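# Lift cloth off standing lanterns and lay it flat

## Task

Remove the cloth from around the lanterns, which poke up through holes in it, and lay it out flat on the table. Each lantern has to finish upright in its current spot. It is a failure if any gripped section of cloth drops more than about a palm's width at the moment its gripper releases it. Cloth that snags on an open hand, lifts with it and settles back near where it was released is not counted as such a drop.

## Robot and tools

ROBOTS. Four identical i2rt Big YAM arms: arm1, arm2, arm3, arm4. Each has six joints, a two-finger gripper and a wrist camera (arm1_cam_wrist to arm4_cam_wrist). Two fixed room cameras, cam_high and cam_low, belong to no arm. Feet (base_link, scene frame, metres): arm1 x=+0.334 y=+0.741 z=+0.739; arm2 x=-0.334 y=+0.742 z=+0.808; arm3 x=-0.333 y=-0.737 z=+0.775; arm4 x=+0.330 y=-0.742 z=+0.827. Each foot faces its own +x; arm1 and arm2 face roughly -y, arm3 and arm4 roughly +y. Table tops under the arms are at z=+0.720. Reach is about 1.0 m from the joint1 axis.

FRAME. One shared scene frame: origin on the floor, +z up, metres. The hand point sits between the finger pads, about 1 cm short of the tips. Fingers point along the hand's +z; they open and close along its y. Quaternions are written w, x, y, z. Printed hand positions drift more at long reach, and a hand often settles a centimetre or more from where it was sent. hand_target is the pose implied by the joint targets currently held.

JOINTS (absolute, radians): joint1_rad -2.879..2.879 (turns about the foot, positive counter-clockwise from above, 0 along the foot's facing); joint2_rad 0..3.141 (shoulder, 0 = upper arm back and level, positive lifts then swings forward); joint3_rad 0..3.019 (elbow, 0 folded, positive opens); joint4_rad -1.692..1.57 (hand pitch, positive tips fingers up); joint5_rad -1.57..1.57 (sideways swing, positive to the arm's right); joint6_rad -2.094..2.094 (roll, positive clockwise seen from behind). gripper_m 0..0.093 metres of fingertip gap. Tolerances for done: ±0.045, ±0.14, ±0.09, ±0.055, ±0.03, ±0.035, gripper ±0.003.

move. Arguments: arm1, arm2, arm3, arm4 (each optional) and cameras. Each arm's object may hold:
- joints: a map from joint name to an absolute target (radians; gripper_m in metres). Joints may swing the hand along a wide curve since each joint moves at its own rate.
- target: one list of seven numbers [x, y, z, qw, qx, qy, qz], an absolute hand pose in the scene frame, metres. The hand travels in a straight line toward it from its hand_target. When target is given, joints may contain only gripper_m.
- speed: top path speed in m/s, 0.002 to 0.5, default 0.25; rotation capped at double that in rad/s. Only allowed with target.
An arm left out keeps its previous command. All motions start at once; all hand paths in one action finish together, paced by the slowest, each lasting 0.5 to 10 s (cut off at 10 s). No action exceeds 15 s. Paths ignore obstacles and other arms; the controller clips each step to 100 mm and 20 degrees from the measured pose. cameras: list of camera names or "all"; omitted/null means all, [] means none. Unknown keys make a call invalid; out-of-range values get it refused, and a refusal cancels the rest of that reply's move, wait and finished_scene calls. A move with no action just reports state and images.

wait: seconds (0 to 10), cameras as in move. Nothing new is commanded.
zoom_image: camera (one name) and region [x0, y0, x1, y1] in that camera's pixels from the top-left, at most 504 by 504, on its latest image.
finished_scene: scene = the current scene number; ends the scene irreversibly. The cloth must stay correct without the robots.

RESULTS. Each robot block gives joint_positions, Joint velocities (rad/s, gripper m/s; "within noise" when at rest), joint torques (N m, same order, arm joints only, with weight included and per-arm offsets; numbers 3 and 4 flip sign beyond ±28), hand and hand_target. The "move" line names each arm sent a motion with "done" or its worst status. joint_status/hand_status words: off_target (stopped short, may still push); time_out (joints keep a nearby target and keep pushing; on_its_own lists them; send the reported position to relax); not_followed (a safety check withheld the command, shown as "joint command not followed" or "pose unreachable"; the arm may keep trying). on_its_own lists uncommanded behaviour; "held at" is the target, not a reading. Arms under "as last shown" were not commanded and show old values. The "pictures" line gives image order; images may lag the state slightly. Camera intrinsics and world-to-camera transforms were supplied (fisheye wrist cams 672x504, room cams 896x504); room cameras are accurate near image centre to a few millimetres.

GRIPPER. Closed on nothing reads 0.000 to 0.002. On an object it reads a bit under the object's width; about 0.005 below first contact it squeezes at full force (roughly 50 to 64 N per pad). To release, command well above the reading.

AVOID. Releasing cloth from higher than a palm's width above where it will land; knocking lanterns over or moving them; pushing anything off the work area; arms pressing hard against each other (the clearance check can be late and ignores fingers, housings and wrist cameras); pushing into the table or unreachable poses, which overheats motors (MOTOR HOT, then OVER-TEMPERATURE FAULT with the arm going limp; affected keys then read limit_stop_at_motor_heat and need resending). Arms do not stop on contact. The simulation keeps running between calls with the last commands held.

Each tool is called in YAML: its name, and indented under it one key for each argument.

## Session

move:
  cameras: ["cam_high", "cam_low"]

zoom_image:
  camera: "cam_high"
  region: [290, 170, 590, 350]

Scene clock: 0.00 s.
Joint torques (N m): no reading
Motor temperatures (°C): arm1=[27 26 30 21 24 22 23] | arm2=[23 24 28 26 22 23 22] | arm3=[25 30 27 24 24 23 27] | arm4=[25 31 28 23 21 23 25]
Heat: arm1: hottest joint3_rad 30 °C; arm2: hottest joint3_rad 28 °C; arm3: hottest joint2_rad 30 °C; arm4: hottest joint2_rad 31 °C.
Joint velocities: within noise
arm1.joint_positions: joint1_rad=+0.412 joint2_rad=+0.389 joint3_rad=+1.559 joint4_rad=-1.532 joint5_rad=-0.172 joint6_rad=+0.178 gripper_m=+0.09396
arm1.joint_status: not commanded
arm1.hand: x=+0.3942 y=+0.6944 z=+1.3422 quat_wxyz=(-0.536, -0.460, -0.677, +0.206) (m; scene frame)
arm1.hand_target: x=+0.3931 y=+0.6971 z=+1.3489 quat_wxyz=(-0.542, -0.456, -0.673, +0.210) (m; scene frame)
arm1.hand_status: not commanded
arm2.joint_positions: joint1_rad=+0.663 joint2_rad=+0.537 joint3_rad=+1.677 joint4_rad=-1.567 joint5_rad=-0.221 joint6_rad=+0.214 gripper_m=+0.09396
arm2.joint_status: not commanded
arm2.hand: x=-0.2377 y=+0.6738 z=+1.4370 quat_wxyz=(-0.537, -0.400, -0.737, +0.098) (m; scene frame)
arm2.hand_target: x=-0.2395 y=+0.6762 z=+1.4441 quat_wxyz=(-0.544, -0.396, -0.733, +0.101) (m; scene frame)
arm2.hand_status: not commanded
arm3.joint_positions: joint1_rad=-0.089 joint2_rad=+0.316 joint3_rad=+1.457 joint4_rad=-1.482 joint5_rad=-0.234 joint6_rad=-0.231 gripper_m=+0.09396
arm3.joint_status: not commanded
arm3.hand: x=-0.3734 y=-0.6706 z=+1.3546 quat_wxyz=(-0.405, +0.666, -0.465, -0.420) (m; scene frame)
arm3.hand_target: x=-0.3735 y=-0.6720 z=+1.3623 quat_wxyz=(-0.411, +0.663, -0.461, -0.424) (m; scene frame)
arm3.hand_status: not commanded
arm4.joint_positions: joint1_rad=-0.685 joint2_rad=+0.599 joint3_rad=+1.524 joint4_rad=-1.293 joint5_rad=+0.206 joint6_rad=+0.478 gripper_m=+0.09396
arm4.joint_status: not commanded
arm4.hand: x=+0.4929 y=-0.6172 z=+1.4455 quat_wxyz=(-0.494, +0.093, -0.816, -0.284) (m; scene frame)
arm4.hand_target: x=+0.4903 y=-0.6203 z=+1.4551 quat_wxyz=(-0.501, +0.090, -0.810, -0.290) (m; scene frame)
arm4.hand_status: not commanded
pictures: cam_high, cam_low

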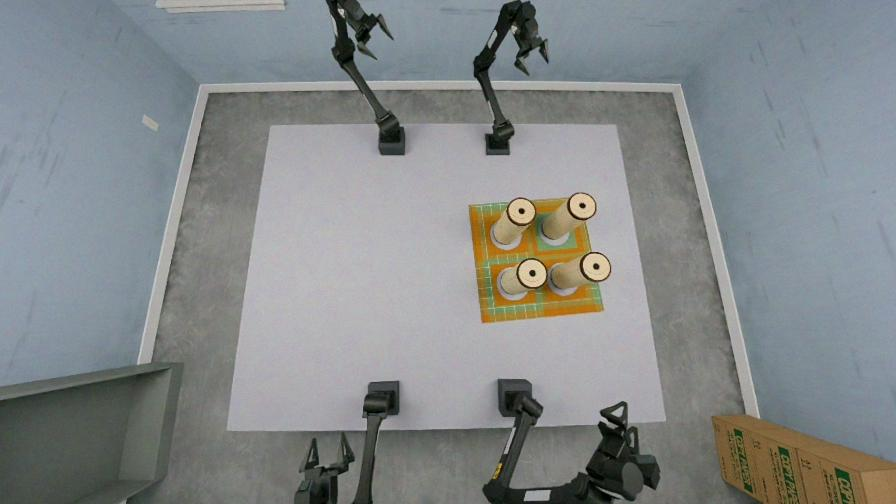

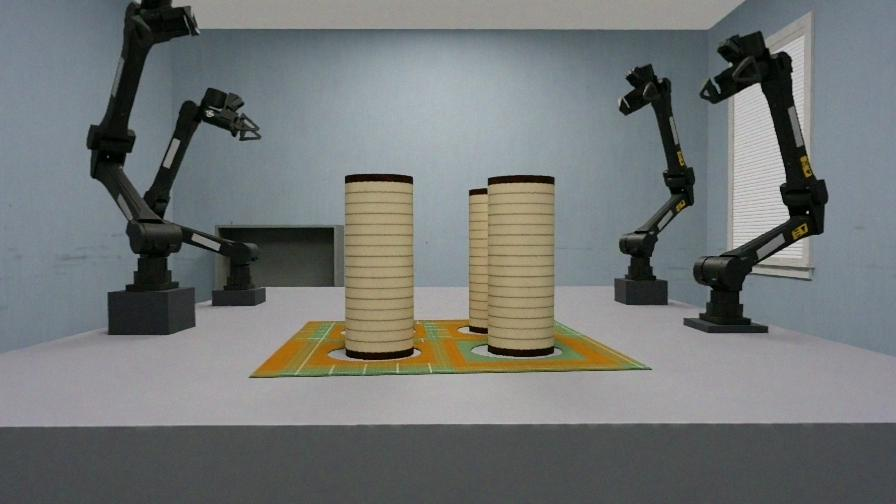

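Scaled by 1.680.

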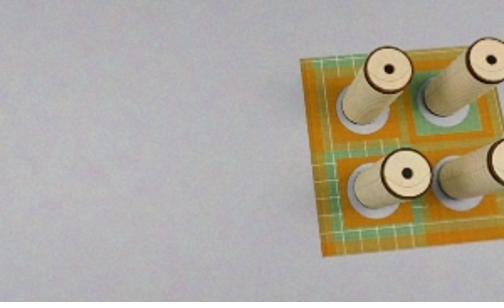

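move:
  arm1: {"joints": {"joint1_rad": 0.8702, "joint2_rad": 1.1, "joint3_rad": 1.6, "joint4_rad": -1.4, "joint5_rad": 0, "joint6_rad": 0.8844, "gripper_m": 0.055}}
  arm2: {"joints": {"joint1_rad": 0.8493, "joint2_rad": 1.2, "joint3_rad": 1.65, "joint4_rad": -1.4, "joint5_rad": 0, "joint6_rad": 0.8351, "gripper_m": 0.055}}
  arm3: {"joints": {"joint1_rad": -0.9512, "joint2_rad": 1.1, "joint3_rad": 1.6, "joint4_rad": -1.4, "joint5_rad": 0, "joint6_rad": -0.9144, "gripper_m": 0.055}}
  arm4: {"joints": {"joint1_rad": -0.8317, "joint2_rad": 1.3, "joint3_rad": 1.65, "joint4_rad": -1.35, "joint5_rad": 0, "joint6_rad": -0.8657, "gripper_m": 0.055}}
  cameras: []

move:
  arm1: {"joints": {"joint1_rad": 0.8702, "joint2_rad": 2.0786, "joint3_rad": 1.8956, "joint4_rad": -1.3878, "joint5_rad": 0, "joint6_rad": 0.8844}}
  arm2: {"joints": {"joint1_rad": 0.8493, "joint2_rad": 2.2019, "joint3_rad": 1.9212, "joint4_rad": -1.2901, "joint5_rad": 0, "joint6_rad": 0.8351}}
  arm3: {"joints": {"joint1_rad": -0.9512, "joint2_rad": 2.2169, "joint3_rad": 2.0359, "joint4_rad": -1.3898, "joint5_rad": 0, "joint6_rad": -0.9144}}
  arm4: {"joints": {"joint1_rad": -0.8317, "joint2_rad": 2.3225, "joint3_rad": 2.084, "joint4_rad": -1.3323, "joint5_rad": 0, "joint6_rad": -0.8657}}
  cameras: ["arm1_cam_wrist", "arm2_cam_wrist", "arm3_cam_wrist", "arm4_cam_wrist"]

Scene clock: 34.30 s.
Joint torques (N m): arm1=[-1.03 -3.08 11.32 1.31 0.25 0.1] | arm2=[1.32 -8.29 10.67 1.81 0.13 -0.02] | arm3=[0.67 -4.89 8.68 1.43 0.09 -0.08] | arm4=[-0.32 -4.84 12.52 1.11 -0.24 -0.03]
Motor temperatures (°C): arm1=[27 27 32 22 24 22 23] | arm2=[23 24 29 26 22 23 22] | arm3=[25 30 28 25 23 23 26] | arm4=[25 31 30 23 21 23 25]
Heat: arm1: hottest joint3_rad 32 °C; arm2: hottest joint3_rad 29 °C; arm3: hottest joint2_rad 30 °C; arm4: hottest joint2_rad 31 °C.
move: arm1 done; arm2 done; arm3 done; arm4 done
Joint velocities: within noise
arm1.joint_positions: joint1_rad=+0.868 joint2_rad=+1.094 joint3_rad=+1.580 joint4_rad=-1.407 joint5_rad=-0.001 joint6_rad=+0.871 gripper_m=+0.05513
arm1.joint_status: all done
arm1.hand: x=+0.6414 y=+0.4968 z=+1.2219 quat_wxyz=(-0.321, -0.664, -0.675, -0.024) (m; scene frame)
arm1.hand_target: x=+0.6449 y=+0.4951 z=+1.2303 quat_wxyz=(-0.330, -0.665, -0.669, -0.026) (m; scene frame)
arm1.hand_status: not commanded
arm2.joint_positions: joint1_rad=+0.842 joint2_rad=+1.192 joint3_rad=+1.634 joint4_rad=-1.412 joint5_rad=-0.003 joint6_rad=+0.824 gripper_m=+0.05511
arm2.joint_status: all done
arm2.hand: x=-0.0175 y=+0.4500 z=+1.2752 quat_wxyz=(-0.295, -0.674, -0.677, -0.015) (m; scene frame)
arm2.hand_target: x=-0.0117 y=+0.4480 z=+1.2811 quat_wxyz=(-0.304, -0.674, -0.673, -0.017) (m; scene frame)
arm2.hand_status: not commanded
arm3.joint_positions: joint1_rad=-0.956 joint2_rad=+1.099 joint3_rad=+1.580 joint4_rad=-1.411 joint5_rad=+0.000 joint6_rad=-0.903 gripper_m=+0.05508
arm3.joint_status: all done
arm3.hand: x=-0.0221 y=-0.5012 z=+1.2579 quat_wxyz=(-0.318, +0.664, -0.675, +0.039) (m; scene frame)
arm3.hand_target: x=-0.0211 y=-0.4980 z=+1.2688 quat_wxyz=(-0.332, +0.667, -0.666, +0.042) (m; scene frame)
arm3.hand_status: not commanded
arm4.joint_positions: joint1_rad=-0.822 joint2_rad=+1.294 joint3_rad=+1.631 joint4_rad=-1.343 joint5_rad=+0.003 joint6_rad=-0.853 gripper_m=+0.05516
arm4.joint_status: all done
arm4.hand: x=+0.6916 y=-0.4344 z=+1.2602 quat_wxyz=(-0.279, +0.677, -0.681, +0.017) (m; scene frame)
arm4.hand_target: x=+0.6956 y=-0.4365 z=+1.2659 quat_wxyz=(-0.282, +0.677, -0.679, +0.019) (m; scene frame)
arm4.hand_status: not commanded
pictures: none
No camera images: "cameras" was empty.

Scene clock: 36.27 s.
Joint torques (N m): arm1=[-1.14 -18.61 11.52 0.13 0.26 0.17] | arm2=[1.38 -26.34 10.51 0.46 0.13 0.01] | arm3=[0.62 -24.29 8.66 0.16 0.07 -0.12] | arm4=[-0.21 -16.03 12.11 0.21 -0.24 -0.03]
Motor temperatures (°C): arm1=[27 27 32 22 24 22 23] | arm2=[23 24 29 26 22 23 22] | arm3=[25 30 28 25 23 23 26] | arm4=[25 31 30 23 21 23 25]
Heat: arm1: hottest joint3_rad 32 °C; arm2: hottest joint3_rad 29 °C; arm3: hottest joint2_rad 30 °C; arm4: hottest joint2_rad 31 °C.
move: arm1 done; arm2 done; arm3 done; arm4 done
Joint velocities: within noise
arm1.joint_positions: joint1_rad=+0.868 joint2_rad=+2.082 joint3_rad=+1.870 joint4_rad=-1.389 joint5_rad=-0.001 joint6_rad=+0.872 gripper_m=+0.05513
arm1.joint_status: all done
arm1.hand: x=+0.8230 y=+0.3408 z=+0.8437 quat_wxyz=(+0.012, -0.703, -0.711, +0.007) (m; scene frame)
arm1.hand_target: x=+0.8307 y=+0.3366 z=+0.8552 quat_wxyz=(-0.003, -0.707, -0.707, +0.007) (m; scene frame)
arm1.hand_status: not commanded
arm2.joint_positions: joint1_rad=+0.842 joint2_rad=+2.203 joint3_rad=+1.901 joint4_rad=-1.296 joint5_rad=-0.002 joint6_rad=+0.825 gripper_m=+0.05511
arm2.joint_status: all done
arm2.hand: x=+0.1519 y=+0.2968 z=+0.8431 quat_wxyz=(+0.014, -0.706, -0.708, -0.002) (m; scene frame)
arm2.hand_target: x=+0.1611 y=+0.2940 z=+0.8510 quat_wxyz=(+0.001, -0.707, -0.707, -0.002) (m; scene frame)
arm2.hand_status: not commanded
arm3.joint_positions: joint1_rad=-0.956 joint2_rad=+2.245 joint3_rad=+2.013 joint4_rad=-1.395 joint5_rad=+0.000 joint6_rad=-0.904 gripper_m=+0.05508
arm3.joint_status: all done
arm3.hand: x=+0.1984 y=-0.3316 z=+0.8331 quat_wxyz=(+0.022, +0.702, -0.712, -0.004) (m; scene frame)
arm3.hand_target: x=+0.2045 y=-0.3228 z=+0.8598 quat_wxyz=(-0.005, +0.708, -0.707, +0.000) (m; scene frame)
arm3.hand_status: not commanded
arm4.joint_positions: joint1_rad=-0.822 joint2_rad=+2.318 joint3_rad=+2.059 joint4_rad=-1.330 joint5_rad=+0.003 joint6_rad=-0.857 gripper_m=+0.05516
arm4.joint_status: all done
arm4.hand: x=+0.8548 y=-0.2887 z=+0.8474 quat_wxyz=(+0.008, +0.707, -0.707, -0.003) (m; scene frame)
arm4.hand_target: x=+0.8647 y=-0.2886 z=+0.8534 quat_wxyz=(-0.002, +0.707, -0.707, -0.004) (m; scene frame)
arm4.hand_status: not commanded
pictures: arm1_cam_wrist, arm2_cam_wrist, arm3_cam_wrist, arm4_cam_wrist
camera_calibration:
arm1_cam_wrist: T_world_to_cam=[[-0.999784, -0.0119572, 0.0170085, 0.814261], [-0.000302658, 0.826355, 0.56315, -0.748342], [-0.0207888, 0.563023, -0.82618, 0.652632], [0, 0, 0, 1]] pos_world=[0.827426, 0.260685, 0.946771]
arm2_cam_wrist: T_world_to_cam=[[-0.999928, 0.00171226, 0.0118568, 0.144605], [0.00857694, 0.793305, 0.608763, -0.74584], [-0.0083637, 0.608821, -0.793263, 0.611147], [0, 0, 0, 1]] pos_world=[0.156103, 0.219352, 0.937126]
arm3_cam_wrist: T_world_to_cam=[[0.999118, -0.0120822, -0.0402161, -0.168037], [0.0145466, -0.798827, 0.601384, -0.762236], [-0.0393917, -0.601439, -0.797947, 0.598196], [0, 0, 0, 1]] pos_world=[0.202541, -0.251147, 0.928968]
arm4_cam_wrist: T_world_to_cam=[[0.999866, 0.00712397, -0.0147647, -0.841002], [0.014525, -0.802557, 0.596398, -0.745896], [-0.00760078, -0.596532, -0.802553, 0.635008], [0, 0, 0, 1]] pos_world=[0.856549, -0.213831, 0.942061]

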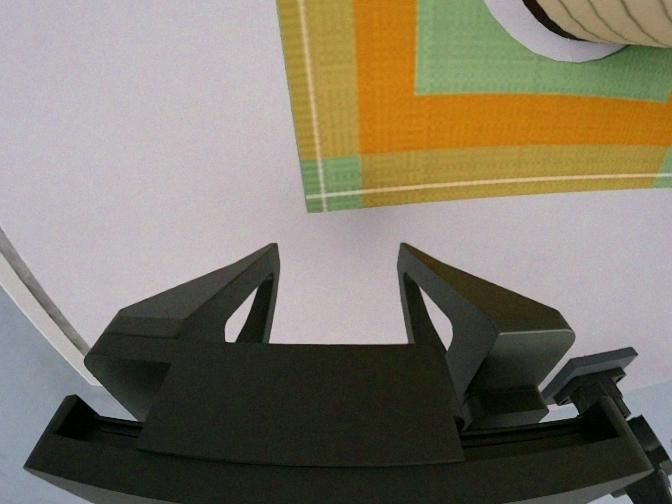

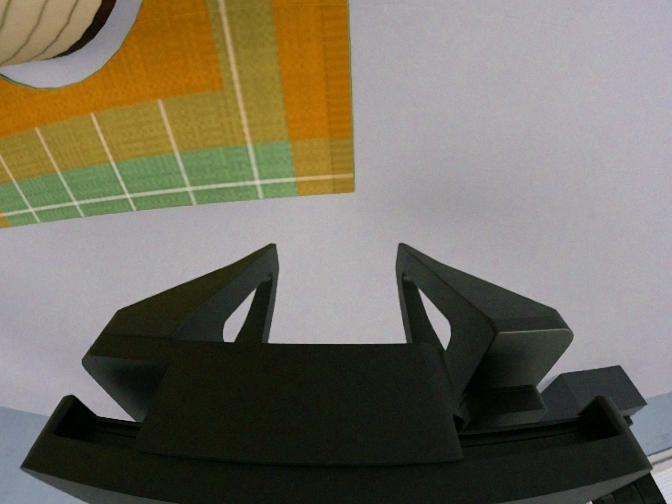

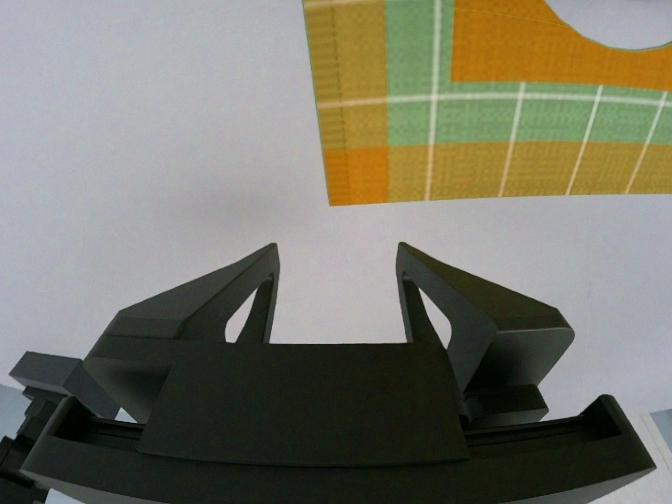

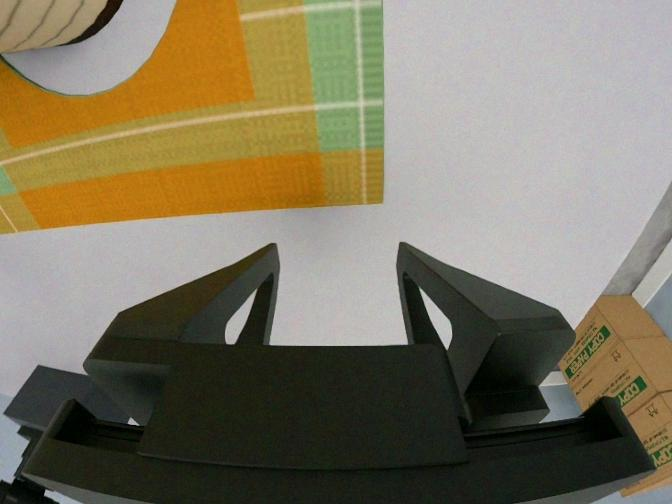

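move:
  arm1: {"target": [0.830, 0.3375, 0.717, 0, 0.7071, 0.7071, 0], "speed": 0.13}
  arm2: {"target": [0.1586, 0.288, 0.715, 0, 0.7071, 0.7071, 0], "speed": 0.13}
  arm3: {"target": [0.2053, -0.3277, 0.714, 0, 0.7071, -0.7071, 0], "speed": 0.13}
  arm4: {"target": [0.8731, -0.2993, 0.722, 0, 0.7071, -0.7071, 0], "speed": 0.13}
  cameras: ["arm1_cam_wrist", "arm2_cam_wrist", "arm3_cam_wrist", "arm4_cam_wrist"]

Scene clock: 49.17 s.
Joint torques (N m): arm1=[-1.26 -16.67 8.18 0.55 0.1 0.16] | arm2=[0.44 -24.88 7.36 0.81 0.18 -0.06] | arm3=[0.03 -20.42 6.19 0.5 -0.02 -0.12] | arm4=[-0.73 -15.03 8.96 0.79 0.03 -0.07]
Motor temperatures (°C): arm1=[27 29 33 21 24 22 23] | arm2=[23 25 30 26 22 23 22] | arm3=[25 34 30 24 23 23 26] | arm4=[25 34 33 23 21 23 25]
Heat: arm1: hottest joint3_rad 33 °C; arm2: hottest joint3_rad 30 °C; arm3: hottest joint2_rad 34 °C; arm4: hottest joint2_rad 34 °C.
move: arm1 off_target; arm2 off_target; arm3 off_target; arm4 off_target
Joint velocities: within noise
arm1.joint_positions: joint1_rad=+0.868 joint2_rad=+2.181 joint3_rad=+1.735 joint4_rad=-1.111 joint5_rad=-0.011 joint6_rad=+0.872 gripper_m=+0.05512
arm1.joint_status: not commanded
arm1.hand: x=+0.8314 y=+0.3344 z=+0.7335 quat_wxyz=(-0.009, -0.703, -0.711, +0.000) (m; scene frame)
arm1.hand_target: x=+0.8299 y=+0.3378 z=+0.7173 quat_wxyz=(+0.000, -0.707, -0.707, +0.000) (m; scene frame)
arm1.hand_status: off_target (0.017 m and 1.2 deg from the pose sent, 0.127 m and 1.7 deg at the start)
arm2.joint_positions: joint1_rad=+0.842 joint2_rad=+2.343 joint3_rad=+1.843 joint4_rad=-1.051 joint5_rad=+0.000 joint6_rad=+0.825 gripper_m=+0.05511
arm2.joint_status: not commanded
arm2.hand: x=+0.1637 y=+0.2859 z=+0.7318 quat_wxyz=(-0.009, -0.706, -0.708, -0.002) (m; scene frame)
arm2.hand_target: x=+0.1583 y=+0.2882 z=+0.7152 quat_wxyz=(+0.000, -0.707, -0.707, +0.000) (m; scene frame)
arm2.hand_status: off_target (0.018 m and 1.1 deg from the pose sent, 0.129 m and 1.7 deg at the start)
arm3.joint_positions: joint1_rad=-0.956 joint2_rad=+2.332 joint3_rad=+1.894 joint4_rad=-1.124 joint5_rad=+0.005 joint6_rad=-0.908 gripper_m=+0.05508
arm3.joint_status: not commanded
arm3.hand: x=+0.2084 y=-0.3247 z=+0.7324 quat_wxyz=(-0.010, +0.703, -0.711, +0.003) (m; scene frame)
arm3.hand_target: x=+0.2050 y=-0.3280 z=+0.7143 quat_wxyz=(+0.000, +0.707, -0.707, +0.000) (m; scene frame)
arm3.hand_status: off_target (0.019 m and 1.3 deg from the pose sent, 0.119 m and 2.7 deg at the start)
arm4.joint_positions: joint1_rad=-0.835 joint2_rad=+2.442 joint3_rad=+2.001 joint4_rad=-1.111 joint5_rad=+0.003 joint6_rad=-0.873 gripper_m=+0.05516
arm4.joint_status: not commanded
arm4.hand: x=+0.8697 y=-0.2872 z=+0.7427 quat_wxyz=(-0.011, +0.708, -0.706, -0.001) (m; scene frame)
arm4.hand_target: x=+0.8725 y=-0.2994 z=+0.7224 quat_wxyz=(+0.000, +0.707, -0.707, +0.000) (m; scene frame)
arm4.hand_status: off_target (0.024 m and 1.3 deg from the pose sent, 0.127 m and 1.0 deg at the start)
pictures: arm1_cam_wrist, arm2_cam_wrist, arm3_cam_wrist, arm4_cam_wrist
camera_calibration:
arm1_cam_wrist: T_world_to_cam=[[-0.999675, -0.0121828, -0.0223859, 0.853362], [-0.0224307, 0.837585, 0.545846, -0.653631], [0.0121002, 0.546171, -0.837587, 0.552022], [0, 0, 0, 1]] pos_world=[0.831744, 0.25637, 0.838251]
arm2_cam_wrist: T_world_to_cam=[[-0.999784, 0.00171149, -0.0207169, 0.181583], [-0.0106655, 0.813196, 0.581893, -0.652373], [0.0178428, 0.581988, -0.813002, 0.547415], [0, 0, 0, 1]] pos_world=[0.164818, 0.211607, 0.828423]
arm3_cam_wrist: T_world_to_cam=[[0.99988, -0.00785677, 0.0133884, -0.220053], [-0.0141083, -0.819705, 0.572613, -0.676057], [0.00647565, -0.572733, -0.819717, 0.53812], [0, 0, 0, 1]] pos_world=[0.207004, -0.247697, 0.831171]
arm4_cam_wrist: T_world_to_cam=[[0.999843, 0.00949595, 0.014955, -0.878888], [-0.000864192, -0.817044, 0.576575, -0.658508], [0.017694, -0.576497, -0.816908, 0.54636], [0, 0, 0, 1]] pos_world=[0.868514, -0.214709, 0.839148]

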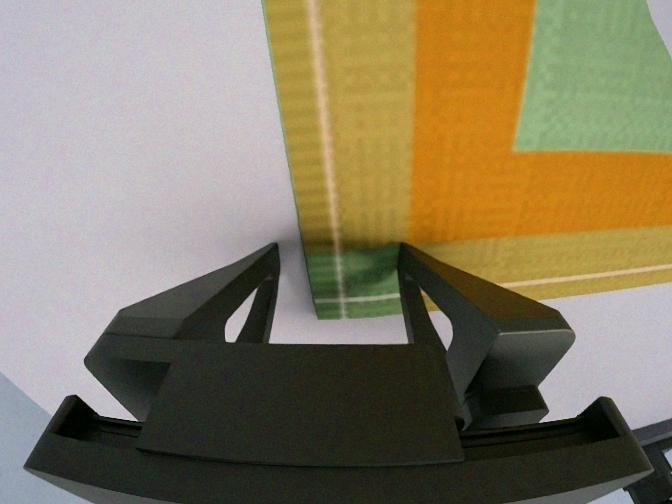

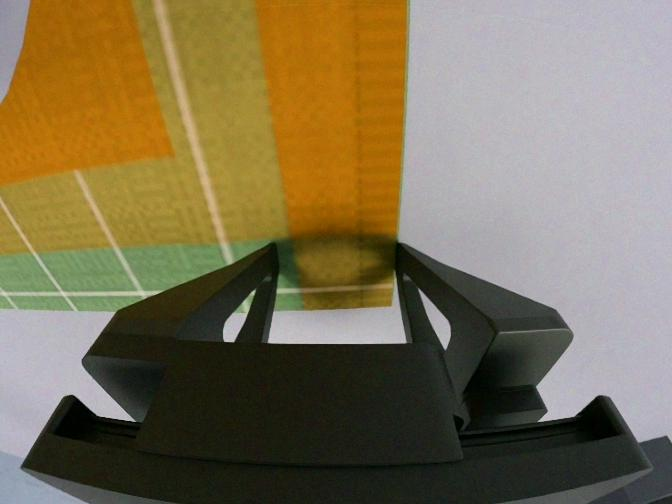

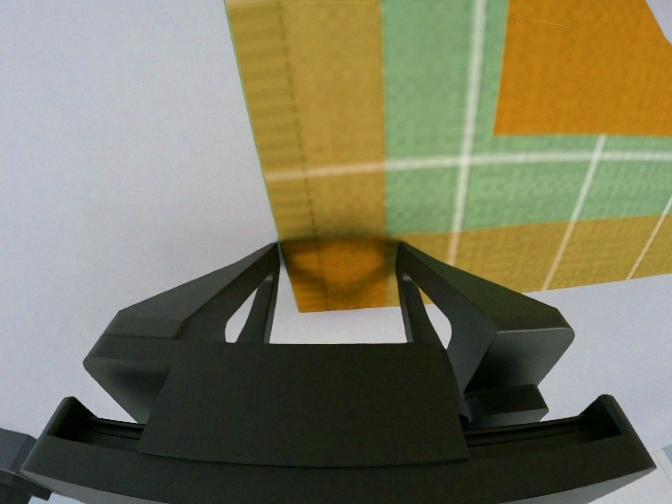

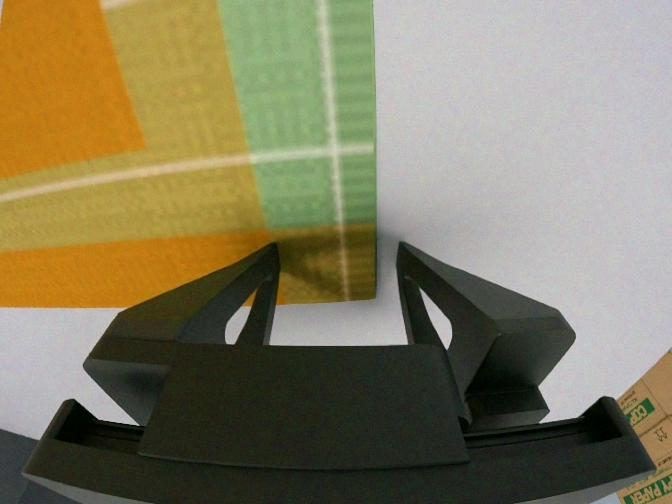

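Edges are well placed at the outer fingers. Closing all four.

move:
  arm1: {"joints": {"gripper_m": 0.0}}
  arm2: {"joints": {"gripper_m": 0.0}}
  arm3: {"joints": {"gripper_m": 0.0}}
  arm4: {"joints": {"gripper_m": 0.0}}
  cameras: ["arm1_cam_wrist", "arm2_cam_wrist", "arm3_cam_wrist", "arm4_cam_wrist"]

Scene clock: 51.40 s.
Joint torques (N m): arm1=[-0.85 -16.62 8.23 0.59 -0.04 0.14] | arm2=[0.44 -24.82 7.62 0.58 0.17 -0.07] | arm3=[0.09 -20.42 6.16 0.29 -0.03 -0.13] | arm4=[-0.67 -14.92 8.91 0.75 -0.02 -0.06]
Motor temperatures (°C): arm1=[27 29 33 21 24 22 23] | arm2=[23 25 30 26 22 23 22] | arm3=[25 34 30 24 23 23 26] | arm4=[25 34 32 23 21 23 25]
Heat: arm1: hottest joint3_rad 33 °C; arm2: hottest joint3_rad 30 °C; arm3: hottest joint2_rad 34 °C; arm4: hottest joint2_rad 34 °C.
move: arm1 done; arm2 done; arm3 done; arm4 done
Joint velocities: within noise
arm1.joint_positions: joint1_rad=+0.863 joint2_rad=+2.181 joint3_rad=+1.735 joint4_rad=-1.111 joint5_rad=-0.008 joint6_rad=+0.872 gripper_m=+0.00149
arm1.joint_status: all done
arm1.hand: x=+0.8292 y=+0.3317 z=+0.7336 quat_wxyz=(-0.009, -0.705, -0.709, +0.002) (m; scene frame)
arm1.hand_target: x=+0.8297 y=+0.3376 z=+0.7172 quat_wxyz=(+0.000, -0.707, -0.707, +0.000) (m; scene frame)
arm1.hand_status: not commanded
arm2.joint_positions: joint1_rad=+0.844 joint2_rad=+2.343 joint3_rad=+1.843 joint4_rad=-1.045 joint5_rad=+0.000 joint6_rad=+0.825 gripper_m=+0.00146
arm2.joint_status: all done
arm2.hand: x=+0.1656 y=+0.2856 z=+0.7318 quat_wxyz=(-0.012, -0.705, -0.709, -0.002) (m; scene frame)
arm2.hand_target: x=+0.1584 y=+0.2883 z=+0.7152 quat_wxyz=(+0.000, -0.707, -0.707, +0.000) (m; scene frame)
arm2.hand_status: not commanded
arm3.joint_positions: joint1_rad=-0.956 joint2_rad=+2.332 joint3_rad=+1.894 joint4_rad=-1.118 joint5_rad=+0.005 joint6_rad=-0.908 gripper_m=+0.00197
arm3.joint_status: all done
arm3.hand: x=+0.2097 y=-0.3237 z=+0.7325 quat_wxyz=(-0.013, +0.704, -0.711, +0.003) (m; scene frame)
arm3.hand_target: x=+0.2049 y=-0.3279 z=+0.7143 quat_wxyz=(+0.000, +0.707, -0.707, +0.000) (m; scene frame)
arm3.hand_status: not commanded
arm4.joint_positions: joint1_rad=-0.835 joint2_rad=+2.441 joint3_rad=+2.001 joint4_rad=-1.110 joint5_rad=+0.005 joint6_rad=-0.874 gripper_m=+0.00153
arm4.joint_status: all done
arm4.hand: x=+0.8700 y=-0.2873 z=+0.7430 quat_wxyz=(-0.012, +0.708, -0.706, -0.001) (m; scene frame)
arm4.hand_target: x=+0.8725 y=-0.2994 z=+0.7225 quat_wxyz=(+0.000, +0.707, -0.707, +0.000) (m; scene frame)
arm4.hand_status: not commanded
pictures: arm1_cam_wrist, arm2_cam_wrist, arm3_cam_wrist, arm4_cam_wrist
camera_calibration:
arm1_cam_wrist: T_world_to_cam=[[-0.999761, -0.00760283, -0.0204819, 0.848284], [-0.0175227, 0.838973, 0.543891, -0.654559], [0.0130486, 0.54412, -0.838906, 0.554406], [0, 0, 0, 1]] pos_world=[0.829378, 0.253943, 0.838478]
arm2_cam_wrist: T_world_to_cam=[[-0.999675, 0.000107369, -0.0255107, 0.187404], [-0.0146692, 0.815716, 0.578266, -0.64952], [0.0208716, 0.578452, -0.815449, 0.549894], [0, 0, 0, 1]] pos_world=[0.166338, 0.211716, 0.828787]
arm3_cam_wrist: T_world_to_cam=[[0.999803, -0.0071692, 0.0185192, -0.224832], [-0.0164392, -0.821956, 0.569313, -0.673089], [0.0111404, -0.569505, -0.821912, 0.54037], [0, 0, 0, 1]] pos_world=[0.207702, -0.247118, 0.831499]
arm4_cam_wrist: T_world_to_cam=[[0.999811, 0.010229, 0.0165281, -0.880126], [-0.00118559, -0.81665, 0.577133, -0.658753], [0.0194011, -0.577043, -0.816483, 0.54456], [0, 0, 0, 1]] pos_world=[0.868614, -0.214732, 0.839359]

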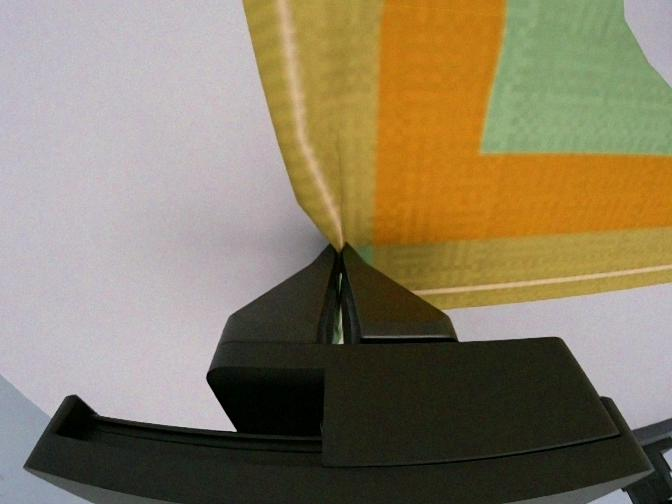

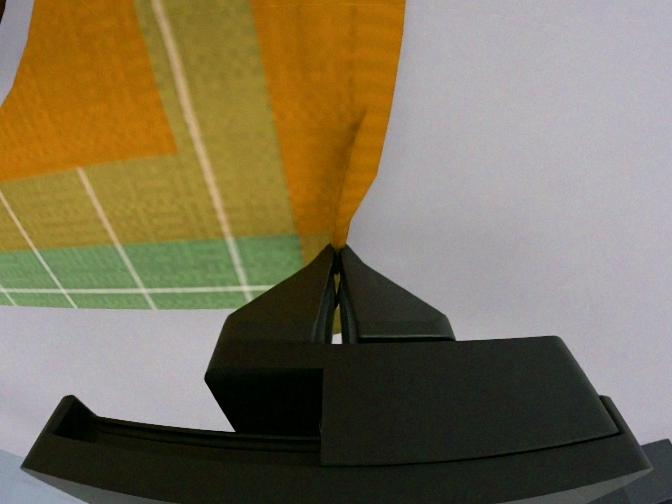

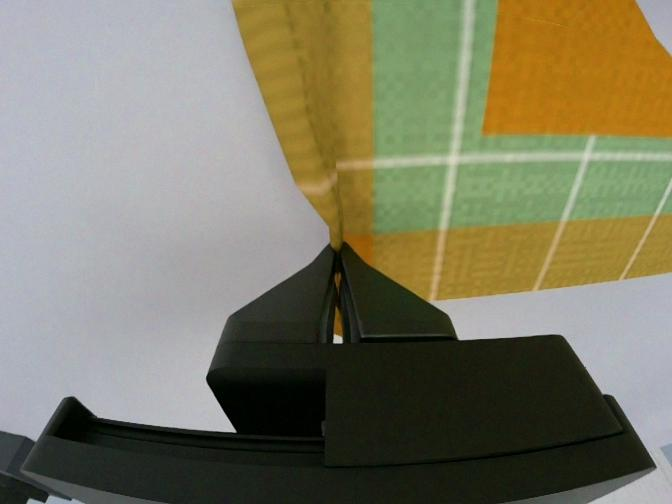

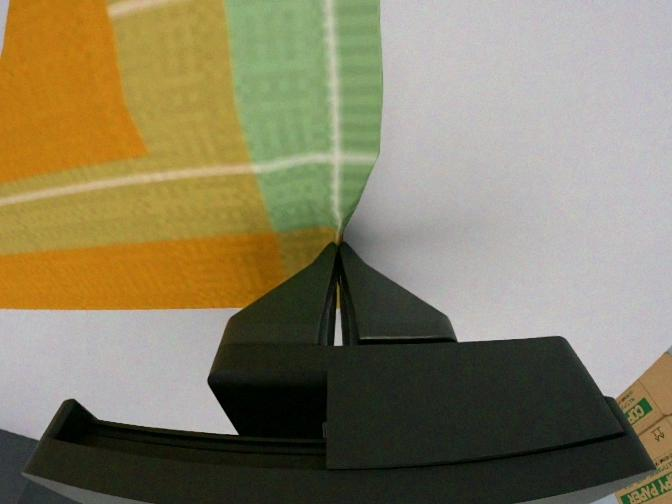

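move:
  arm1: {"target": [0.833, 0.335, 0.81, 0, 0.7071, 0.7071, 0], "speed": 0.15}
  arm2: {"target": [0.161, 0.289, 0.81, 0, 0.7071, 0.7071, 0], "speed": 0.15}
  arm3: {"target": [0.205, -0.328, 0.81, 0, 0.7071, -0.7071, 0], "speed": 0.15}
  arm4: {"target": [0.874, -0.293, 0.81, 0, 0.7071, -0.7071, 0], "speed": 0.15}
  cameras: ["arm1_cam_wrist", "arm2_cam_wrist", "arm3_cam_wrist", "arm4_cam_wrist", "cam_low"]

Scene clock: 56.13 s.
Joint torques (N m): arm1=[-0.15 -18.96 13 -0.25 -0.28 0.14] | arm2=[0.79 -25.93 11.77 -0.75 0.05 -0.02] | arm3=[-0.26 -23.77 9.69 -0.99 0.11 -0.12] | arm4=[-0.15 -16.79 13.56 -0.03 0.23 0.01]
Motor temperatures (°C): arm1=[27 30 33 21 24 22 23] | arm2=[23 25 31 26 22 23 23] | arm3=[25 35 30 24 23 23 27] | arm4=[25 34 32 23 21 23 25]
Heat: arm1: hottest joint3_rad 33 °C; arm2: hottest joint3_rad 31 °C; arm3: hottest joint2_rad 35 °C; arm4: hottest joint2_rad 34 °C.
move: arm1 off_target; arm2 off_target; arm3 off_target; arm4 off_target
Joint velocities: within noise
arm1.joint_positions: joint1_rad=+0.852 joint2_rad=+2.122 joint3_rad=+1.790 joint4_rad=-1.289 joint5_rad=-0.003 joint6_rad=+0.872 gripper_m=+0.00149
arm1.joint_status: not commanded
arm1.hand: x=+0.8122 y=+0.3362 z=+0.7896 quat_wxyz=(+0.022, -0.709, -0.705, +0.007) (m; scene frame)
arm1.hand_target: x=+0.8322 y=+0.3359 z=+0.8101 quat_wxyz=(+0.000, -0.707, -0.707, +0.000) (m; scene frame)
arm1.hand_status: off_target (0.029 m and 2.7 deg from the pose sent, 0.077 m and 1.1 deg at the start)
arm2.joint_positions: joint1_rad=+0.843 joint2_rad=+2.247 joint3_rad=+1.851 joint4_rad=-1.185 joint5_rad=+0.003 joint6_rad=+0.825 gripper_m=+0.00142
arm2.joint_status: not commanded
arm2.hand: x=+0.1538 y=+0.2943 z=+0.7966 quat_wxyz=(+0.006, -0.706, -0.709, +0.000) (m; scene frame)
arm2.hand_target: x=+0.1608 y=+0.2893 z=+0.8102 quat_wxyz=(-0.001, -0.707, -0.707, +0.000) (m; scene frame)
arm2.hand_status: off_target (0.016 m and 0.7 deg from the pose sent, 0.078 m and 1.4 deg at the start)
arm3.joint_positions: joint1_rad=-0.953 joint2_rad=+2.270 joint3_rad=+1.919 joint4_rad=-1.264 joint5_rad=+0.001 joint6_rad=-0.908 gripper_m=+0.00198
arm3.joint_status: not commanded
arm3.hand: x=+0.1946 y=-0.3322 z=+0.7820 quat_wxyz=(+0.016, +0.704, -0.710, -0.003) (m; scene frame)
arm3.hand_target: x=+0.2044 y=-0.3284 z=+0.8100 quat_wxyz=(+0.000, +0.707, -0.707, +0.000) (m; scene frame)
arm3.hand_status: off_target (0.030 m and 2.0 deg from the pose sent, 0.078 m and 1.6 deg at the start)
arm4.joint_positions: joint1_rad=-0.835 joint2_rad=+2.375 joint3_rad=+2.016 joint4_rad=-1.254 joint5_rad=-0.001 joint6_rad=-0.874 gripper_m=+0.00153
arm4.joint_status: not commanded
arm4.hand: x=+0.8566 y=-0.2979 z=+0.7930 quat_wxyz=(+0.020, +0.709, -0.705, -0.006) (m; scene frame)
arm4.hand_target: x=+0.8734 y=-0.2936 z=+0.8104 quat_wxyz=(+0.000, +0.707, -0.707, +0.000) (m; scene frame)
arm4.hand_status: off_target (0.025 m and 2.4 deg from the pose sent, 0.067 m and 1.3 deg at the start)
pictures: arm1_cam_wrist, arm2_cam_wrist, arm3_cam_wrist, arm4_cam_wrist, cam_low
camera_calibration:
arm1_cam_wrist: T_world_to_cam=[[-0.999507, 0.00481638, 0.0310361, 0.787419], [0.0217894, 0.818021, 0.574775, -0.738319], [-0.0226198, 0.575168, -0.817723, 0.601035], [0, 0, 0, 1]] pos_world=[0.816714, 0.254472, 0.891409]
arm2_cam_wrist: T_world_to_cam=[[-0.999993, 0.00138853, 0.00359674, 0.153759], [0.0032602, 0.802528, 0.596606, -0.707769], [-0.00205808, 0.596613, -0.802526, 0.585829], [0, 0, 0, 1]] pos_world=[0.157271, 0.218277, 0.89185]
arm3_cam_wrist: T_world_to_cam=[[0.999515, -0.00460439, -0.0308115, -0.171297], [0.0146855, -0.802604, 0.596331, -0.729337], [-0.0274752, -0.596494, -0.802147, 0.559498], [0, 0, 0, 1]] pos_world=[0.197297, -0.252421, 0.878448]
arm4_cam_wrist: T_world_to_cam=[[0.999297, 0.010697, -0.0359332, -0.825198], [0.0302932, -0.795065, 0.605767, -0.739529], [-0.0220893, -0.60643, -0.79483, 0.589179], [0, 0, 0, 1]] pos_world=[0.860035, -0.221851, 0.886628]

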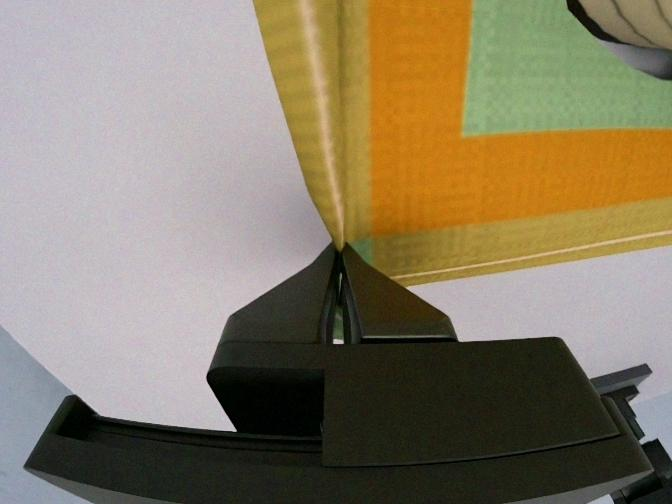

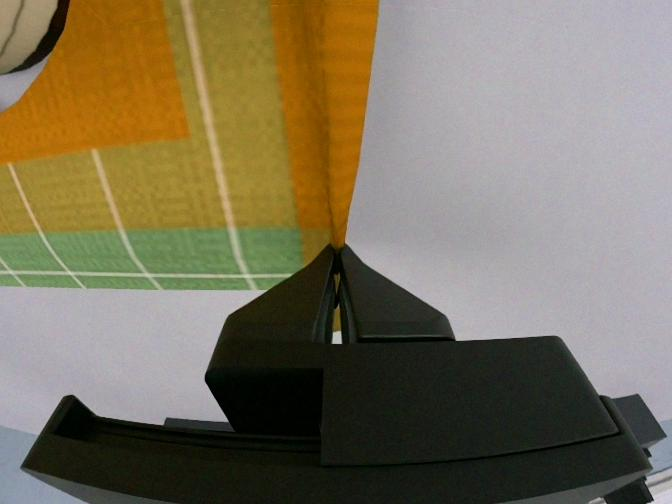

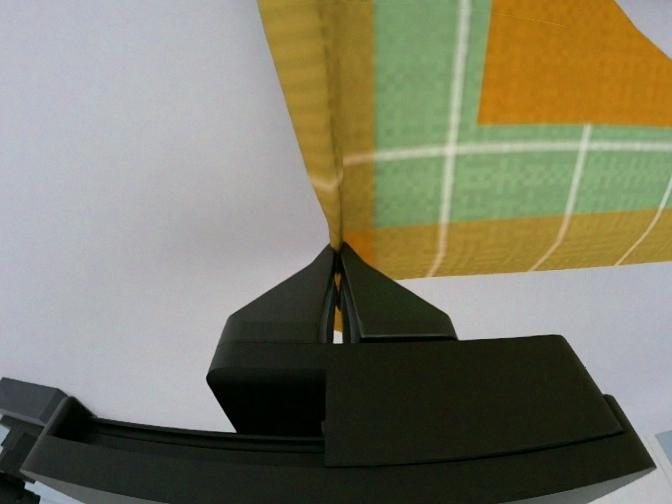

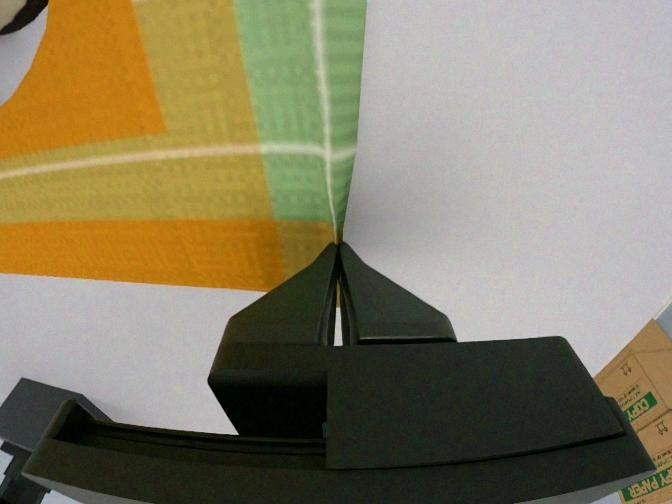

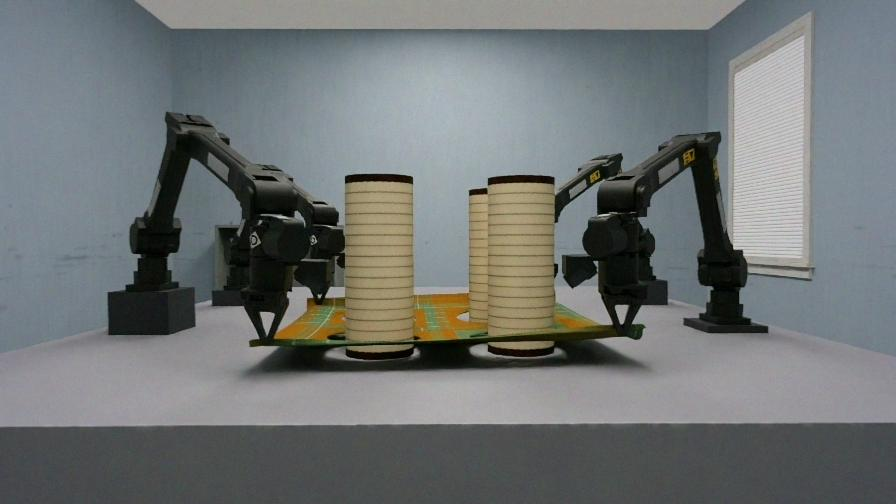

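move:
  arm1: {"target": [0.842, 0.335, 1.27, 0.3536, 0.6124, 0.6124, -0.3536], "speed": 0.18}
  arm2: {"target": [0.170, 0.290, 1.27, 0.3536, 0.6124, 0.6124, -0.3536], "speed": 0.18}
  arm3: {"target": [0.214, -0.329, 1.28, -0.3536, 0.6124, -0.6124, -0.3536], "speed": 0.18}
  arm4: {"target": [0.883, -0.293, 1.27, -0.3536, 0.6124, -0.6124, -0.3536], "speed": 0.18}
  cameras: ["cam_low", "cam_high", "arm4_cam_wrist"]

Scene clock: 63.60 s.
Joint torques (N m): arm1=[0.5 -14.04 14.01 0.92 0.54 -0.09] | arm2=[1.2 -23 15.01 1.51 0.7 -0.17] | arm3=[-0.67 -19.25 11.44 0.25 -0.41 0.12] | arm4=[-1.32 -13.51 15.83 1.91 -0.47 0.16]
Motor temperatures (°C): arm1=[27 30 35 21 24 22 24] | arm2=[23 26 31 26 22 23 23] | arm3=[25 35 31 24 24 23 27] | arm4=[25 34 34 23 21 23 26]
Heat: arm1: hottest joint3_rad 35 °C; arm2: hottest joint3_rad 31 °C; arm3: hottest joint2_rad 35 °C; arm4: hottest joint2_rad 34 °C.
move: arm1 off_target; arm2 off_target; arm3 off_target; arm4 off_target
Joint velocities: within noise
arm1.joint_positions: joint1_rad=+1.053 joint2_rad=+1.854 joint3_rad=+2.365 joint4_rad=-1.453 joint5_rad=+0.866 joint6_rad=+0.787 gripper_m=+0.00149
arm1.joint_status: not commanded
arm1.hand: x=+0.8302 y=+0.3271 z=+1.2543 quat_wxyz=(-0.337, -0.619, -0.611, +0.361) (m; scene frame)
arm1.hand_target: x=+0.8409 y=+0.3356 z=+1.2696 quat_wxyz=(-0.355, -0.612, -0.612, +0.354) (m; scene frame)
arm1.hand_status: off_target (0.021 m and 2.2 deg from the pose sent, 0.481 m and 61.3 deg at the start)
arm2.joint_positions: joint1_rad=+1.041 joint2_rad=+1.810 joint3_rad=+2.046 joint4_rad=-1.162 joint5_rad=+0.836 joint6_rad=+0.705 gripper_m=+0.00141
arm2.joint_status: not commanded
arm2.hand: x=+0.1673 y=+0.2883 z=+1.2266 quat_wxyz=(-0.319, -0.612, -0.629, +0.359) (m; scene frame)
arm2.hand_target: x=+0.1676 y=+0.2917 z=+1.2691 quat_wxyz=(-0.354, -0.612, -0.612, +0.354) (m; scene frame)
arm2.hand_status: off_target (0.044 m and 4.5 deg from the pose sent, 0.474 m and 60.5 deg at the start)
arm3.joint_positions: joint1_rad=-1.149 joint2_rad=+1.989 joint3_rad=+2.455 joint4_rad=-1.453 joint5_rad=-0.888 joint6_rad=-0.817 gripper_m=+0.00198
arm3.joint_status: not commanded
arm3.hand: x=+0.2135 y=-0.3207 z=+1.2508 quat_wxyz=(-0.334, +0.614, -0.618, -0.359) (m; scene frame)
arm3.hand_target: x=+0.2125 y=-0.3295 z=+1.2792 quat_wxyz=(-0.355, +0.612, -0.612, -0.354) (m; scene frame)
arm3.hand_status: off_target (0.030 m and 2.5 deg from the pose sent, 0.498 m and 61.2 deg at the start)
arm4.joint_positions: joint1_rad=-1.009 joint2_rad=+1.929 joint3_rad=+2.205 joint4_rad=-1.223 joint5_rad=-0.856 joint6_rad=-0.756 gripper_m=+0.00153
arm4.joint_status: not commanded
arm4.hand: x=+0.8670 y=-0.2840 z=+1.2428 quat_wxyz=(-0.324, +0.618, -0.617, -0.364) (m; scene frame)
arm4.hand_target: x=+0.8811 y=-0.2942 z=+1.2695 quat_wxyz=(-0.354, +0.612, -0.612, -0.353) (m; scene frame)
arm4.hand_status: off_target (0.033 m and 3.7 deg from the pose sent, 0.478 m and 61.1 deg at the start)
pictures: arm4_cam_wrist, cam_high, cam_low
camera_calibration:
arm4_cam_wrist: T_world_to_cam=[[0.998599, 0.0321408, -0.0420276, -0.805381], [0.0140485, -0.926898, -0.375051, 0.194383], [-0.0510097, 0.373935, -0.926051, 1.42193], [0, 0, 0, 1]] pos_world=[0.874054, -0.325649, 1.35583]

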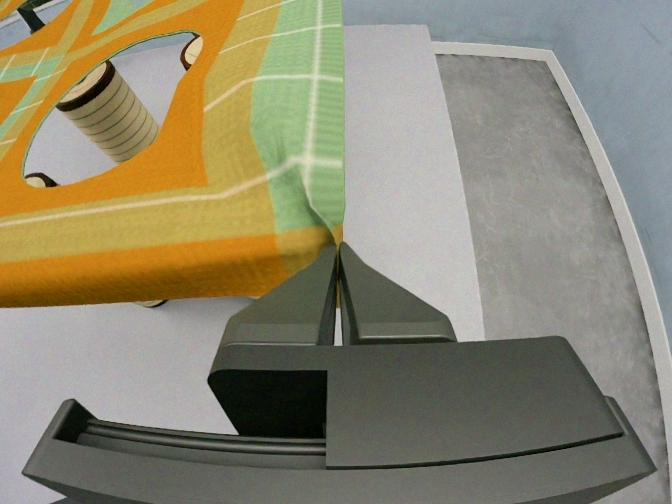

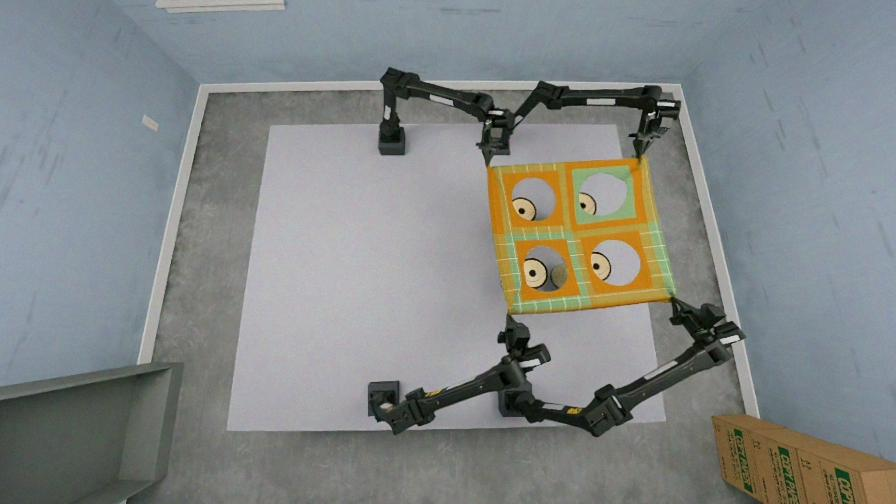

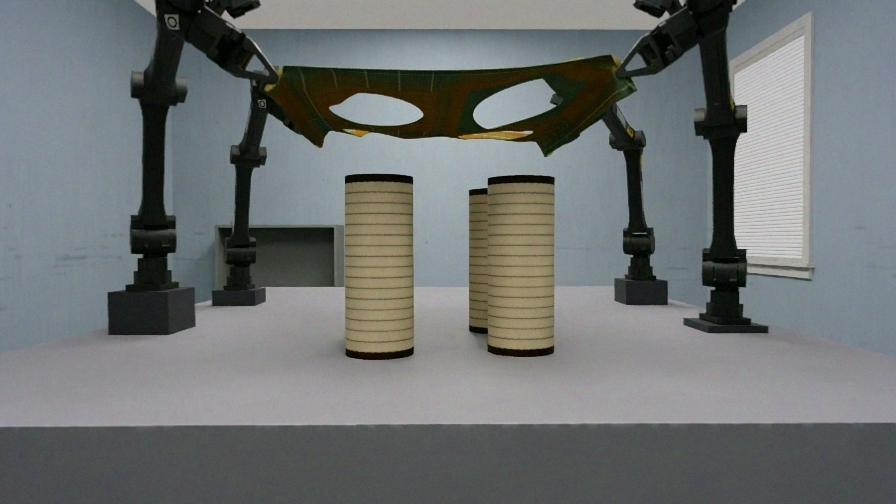

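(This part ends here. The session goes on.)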